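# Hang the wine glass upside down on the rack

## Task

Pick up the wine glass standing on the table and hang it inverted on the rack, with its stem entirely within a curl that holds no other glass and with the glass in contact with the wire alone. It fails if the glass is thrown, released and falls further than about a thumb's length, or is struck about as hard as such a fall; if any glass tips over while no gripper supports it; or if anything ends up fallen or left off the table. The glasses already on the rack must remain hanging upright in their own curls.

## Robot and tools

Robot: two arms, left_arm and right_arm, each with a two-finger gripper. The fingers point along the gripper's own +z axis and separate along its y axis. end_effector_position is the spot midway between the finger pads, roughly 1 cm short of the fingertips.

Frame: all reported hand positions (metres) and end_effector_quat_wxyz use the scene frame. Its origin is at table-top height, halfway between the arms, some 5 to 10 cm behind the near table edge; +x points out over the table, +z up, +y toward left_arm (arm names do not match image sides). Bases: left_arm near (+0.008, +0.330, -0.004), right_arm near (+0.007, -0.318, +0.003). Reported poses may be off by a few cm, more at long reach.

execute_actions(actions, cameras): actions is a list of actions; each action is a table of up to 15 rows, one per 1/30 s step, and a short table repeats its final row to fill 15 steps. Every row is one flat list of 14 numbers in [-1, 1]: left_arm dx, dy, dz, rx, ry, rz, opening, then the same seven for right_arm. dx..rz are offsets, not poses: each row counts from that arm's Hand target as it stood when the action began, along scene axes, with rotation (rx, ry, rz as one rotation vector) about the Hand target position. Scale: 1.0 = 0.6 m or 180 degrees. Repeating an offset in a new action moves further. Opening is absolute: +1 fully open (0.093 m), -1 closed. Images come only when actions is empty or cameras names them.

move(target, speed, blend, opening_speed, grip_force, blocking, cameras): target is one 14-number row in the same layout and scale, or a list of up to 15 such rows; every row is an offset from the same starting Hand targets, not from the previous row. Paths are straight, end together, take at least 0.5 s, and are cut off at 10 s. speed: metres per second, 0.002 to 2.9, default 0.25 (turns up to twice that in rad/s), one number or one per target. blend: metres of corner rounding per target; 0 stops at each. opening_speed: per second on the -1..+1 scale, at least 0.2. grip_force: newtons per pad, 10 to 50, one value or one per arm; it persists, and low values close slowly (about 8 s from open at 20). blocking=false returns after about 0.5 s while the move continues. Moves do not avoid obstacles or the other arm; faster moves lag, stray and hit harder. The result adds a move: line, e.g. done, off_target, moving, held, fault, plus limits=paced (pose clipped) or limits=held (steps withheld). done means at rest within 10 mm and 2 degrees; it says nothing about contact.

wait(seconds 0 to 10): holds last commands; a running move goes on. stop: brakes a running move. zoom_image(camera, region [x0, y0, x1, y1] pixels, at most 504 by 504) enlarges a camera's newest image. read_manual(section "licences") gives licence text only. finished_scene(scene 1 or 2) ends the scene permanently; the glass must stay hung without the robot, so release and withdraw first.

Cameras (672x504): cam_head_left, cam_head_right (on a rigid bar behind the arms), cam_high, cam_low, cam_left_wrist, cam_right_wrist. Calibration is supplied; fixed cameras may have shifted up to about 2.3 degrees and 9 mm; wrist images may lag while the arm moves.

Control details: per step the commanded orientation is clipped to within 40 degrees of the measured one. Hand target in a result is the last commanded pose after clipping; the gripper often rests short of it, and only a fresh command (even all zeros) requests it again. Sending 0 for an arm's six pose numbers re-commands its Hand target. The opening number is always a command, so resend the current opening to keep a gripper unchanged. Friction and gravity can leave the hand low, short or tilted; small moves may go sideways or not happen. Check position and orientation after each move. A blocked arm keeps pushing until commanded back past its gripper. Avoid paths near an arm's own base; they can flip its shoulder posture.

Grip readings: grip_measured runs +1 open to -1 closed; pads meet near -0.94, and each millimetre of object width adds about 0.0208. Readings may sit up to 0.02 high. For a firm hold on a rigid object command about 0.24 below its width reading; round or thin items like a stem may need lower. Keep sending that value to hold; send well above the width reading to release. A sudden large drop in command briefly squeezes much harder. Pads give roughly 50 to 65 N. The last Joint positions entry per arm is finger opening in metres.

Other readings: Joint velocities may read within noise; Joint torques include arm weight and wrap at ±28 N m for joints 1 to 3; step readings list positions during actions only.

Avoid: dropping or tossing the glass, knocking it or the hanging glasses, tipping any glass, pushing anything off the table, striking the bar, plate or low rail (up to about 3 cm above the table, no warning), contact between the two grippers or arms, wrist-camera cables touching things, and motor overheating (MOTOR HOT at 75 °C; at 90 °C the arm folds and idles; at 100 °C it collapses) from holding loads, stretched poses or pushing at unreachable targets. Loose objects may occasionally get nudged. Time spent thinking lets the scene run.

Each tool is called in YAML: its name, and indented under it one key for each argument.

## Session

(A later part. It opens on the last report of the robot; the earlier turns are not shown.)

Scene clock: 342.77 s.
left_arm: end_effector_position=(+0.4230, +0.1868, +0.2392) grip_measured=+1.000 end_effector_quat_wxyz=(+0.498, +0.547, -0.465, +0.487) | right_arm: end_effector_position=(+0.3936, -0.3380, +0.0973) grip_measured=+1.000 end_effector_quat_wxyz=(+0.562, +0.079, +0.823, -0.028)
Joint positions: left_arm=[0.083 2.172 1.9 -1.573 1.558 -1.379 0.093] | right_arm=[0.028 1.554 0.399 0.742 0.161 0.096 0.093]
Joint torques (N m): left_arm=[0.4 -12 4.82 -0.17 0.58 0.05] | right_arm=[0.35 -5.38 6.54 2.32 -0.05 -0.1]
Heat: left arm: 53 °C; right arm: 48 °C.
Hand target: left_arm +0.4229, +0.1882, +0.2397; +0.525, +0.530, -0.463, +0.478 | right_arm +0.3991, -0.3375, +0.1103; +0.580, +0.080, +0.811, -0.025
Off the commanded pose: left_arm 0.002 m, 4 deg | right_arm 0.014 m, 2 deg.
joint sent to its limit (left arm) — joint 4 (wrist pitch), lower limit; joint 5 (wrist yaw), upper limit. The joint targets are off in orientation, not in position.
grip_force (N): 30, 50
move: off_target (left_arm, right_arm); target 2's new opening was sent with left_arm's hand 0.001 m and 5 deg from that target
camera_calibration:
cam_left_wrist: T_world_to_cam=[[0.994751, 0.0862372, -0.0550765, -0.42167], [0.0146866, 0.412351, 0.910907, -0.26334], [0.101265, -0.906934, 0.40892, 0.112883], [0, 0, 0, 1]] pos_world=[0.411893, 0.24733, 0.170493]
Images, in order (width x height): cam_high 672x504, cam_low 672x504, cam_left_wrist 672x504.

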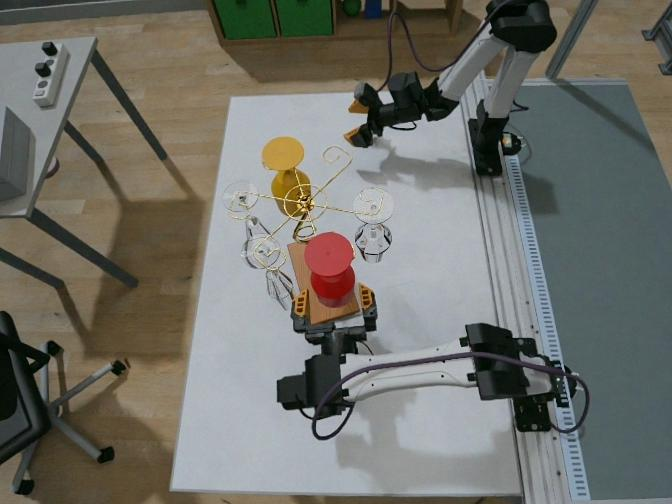

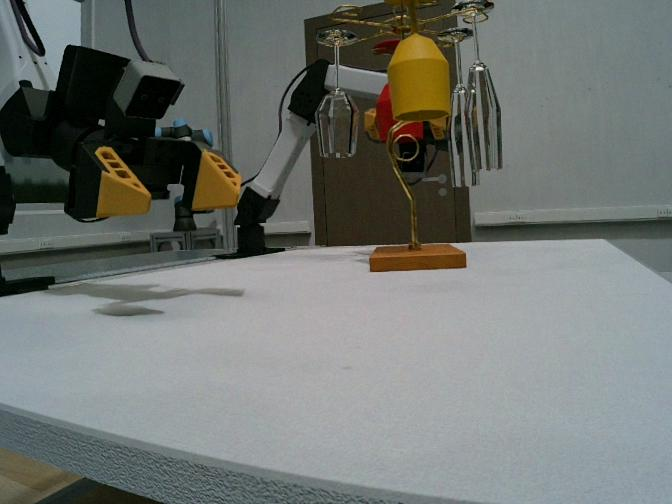

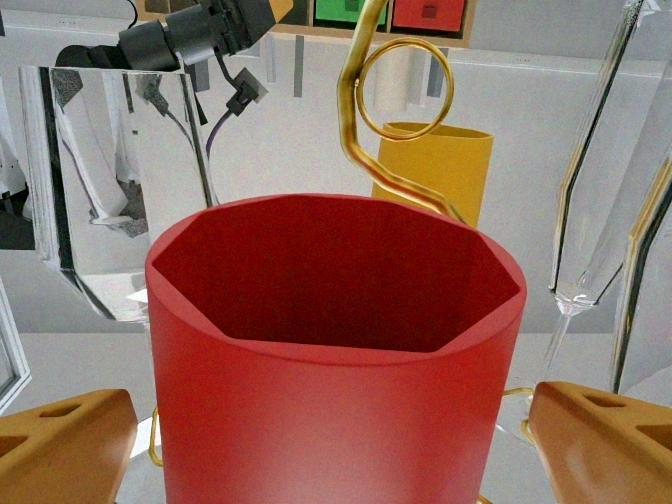

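move:
  target:
    - [0.006,0,0,0,0,0,1,0,0,0,0,0,0,1]
    - [-0.001,0.10,0,0,0,0,1,0,0,0,0,0,0,1]
    - [-0.015,0.22,0,0,0,0,1,0,0,0,0,0,0,1]
  speed: 0.08
  blend: [0.002,0.01,0]
  cameras: ["cam_low","cam_high","cam_head_left","cam_left_wrist"]

zoom_image:
  camera: "cam_low"
  region: [300, 0, 500, 180]

zoom_image:
  camera: "cam_high"
  region: [280, 190, 390, 340]

Scene clock: 349.60 s.
left_arm: end_effector_position=(+0.4226, +0.3211, +0.2192) grip_measured=+1.000 end_effector_quat_wxyz=(+0.414, +0.644, -0.374, +0.523) | right_arm: end_effector_position=(+0.3936, -0.3380, +0.0973) grip_measured=+1.000 end_effector_quat_wxyz=(+0.562, +0.079, +0.823, -0.028)
Joint positions: left_arm=[0.417 2.114 1.765 -1.573 1.475 -1.359 0.093] | right_arm=[0.028 1.554 0.399 0.742 0.161 0.096 0.093]
Joint torques (N m): left_arm=[0.53 -17.43 4.05 -0.32 0.57 0.18] | right_arm=[0.28 -5.45 6.58 2.33 -0.05 -0.09]
Heat: left arm: 53 °C; right arm: 48 °C.
Hand target: left_arm +0.4139, +0.3202, +0.2398; +0.525, +0.530, -0.463, +0.478 | right_arm +0.3991, -0.3375, +0.1103; +0.580, +0.080, +0.811, -0.025
Off the commanded pose: left_arm 0.022 m, 22 deg | right_arm 0.014 m, 2 deg.
joint sent to its limit (left arm) — joint 4 (wrist pitch), lower limit. The joint targets are off in orientation, not in position.
grip_force (N): 30, 50
move: off_target (left_arm, right_arm)
camera_calibration:
cam_left_wrist: T_world_to_cam=[[0.915323, 0.38868, -0.105412, -0.486435], [-0.0395597, 0.347263, 0.936933, -0.262389], [0.400773, -0.853426, 0.333234, 0.115695], [0, 0, 0, 1]] pos_world=[0.388497, 0.378923, 0.156011]
Images, in order (width x height): cam_head_left 672x504, cam_high 672x504, cam_low 672x504, cam_left_wrist 672x504.

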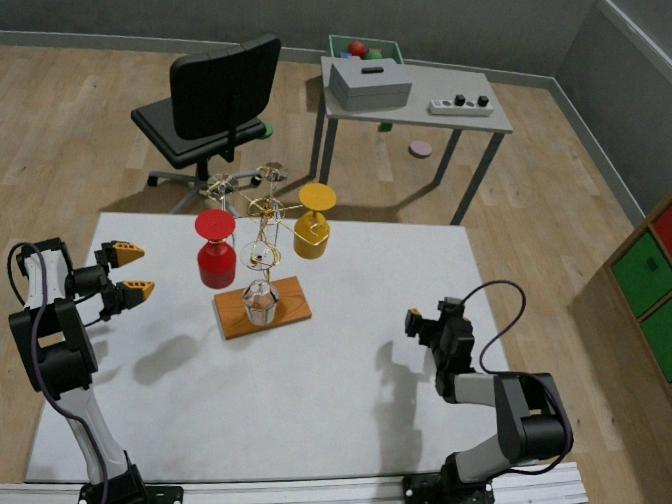

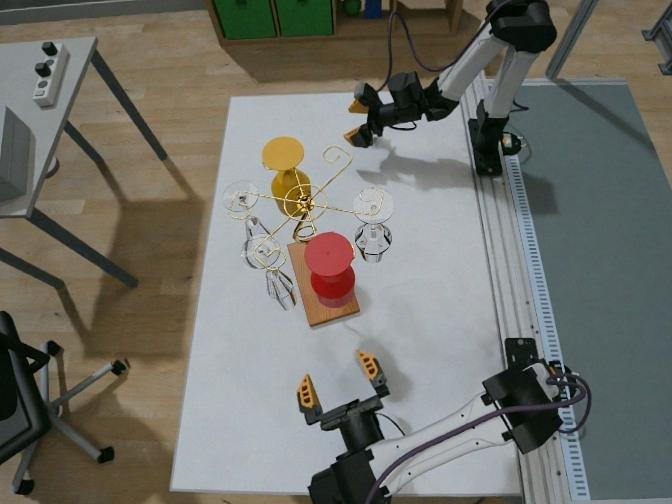

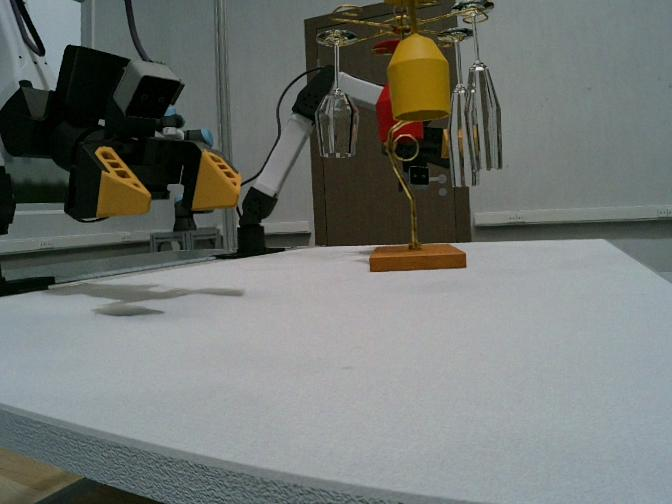

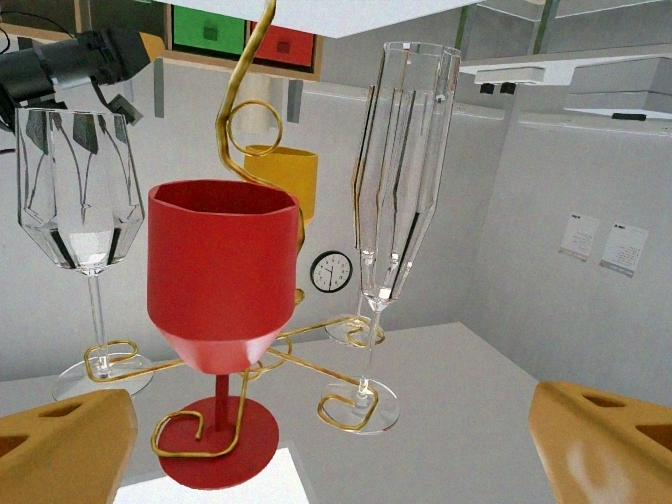

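Scaled by 2.520 from the camera's 672x504 image, which has a finer 960x720 frame.

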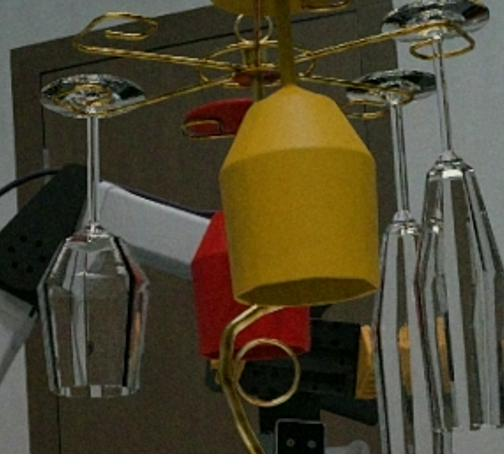

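Scaled by 3.360 from the camera's 672x504 image, which has a finer 960x720 frame.

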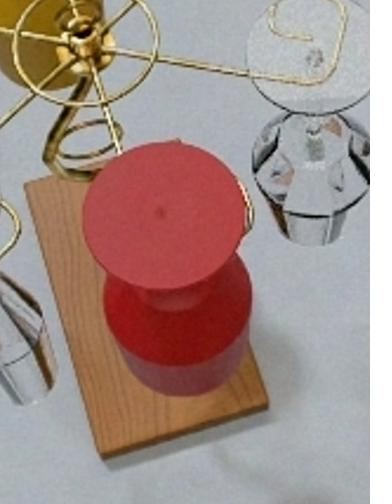

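zoom_image:
  camera: "cam_left_wrist"
  region: [130, 330, 300, 490]

Scaled by 2.965 from the camera's 672x504 image, which has a finer 960x720 frame.

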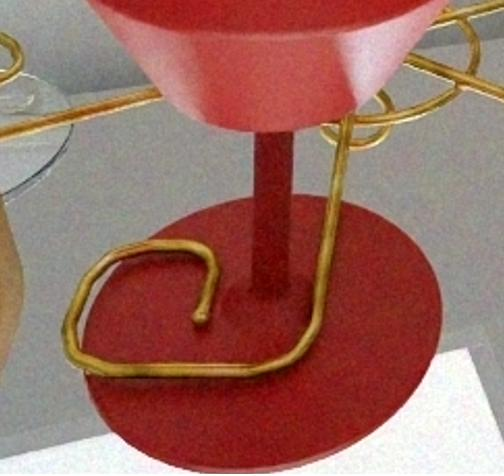

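finished_scene:
  scene: 2

The scene is finished: the task was done.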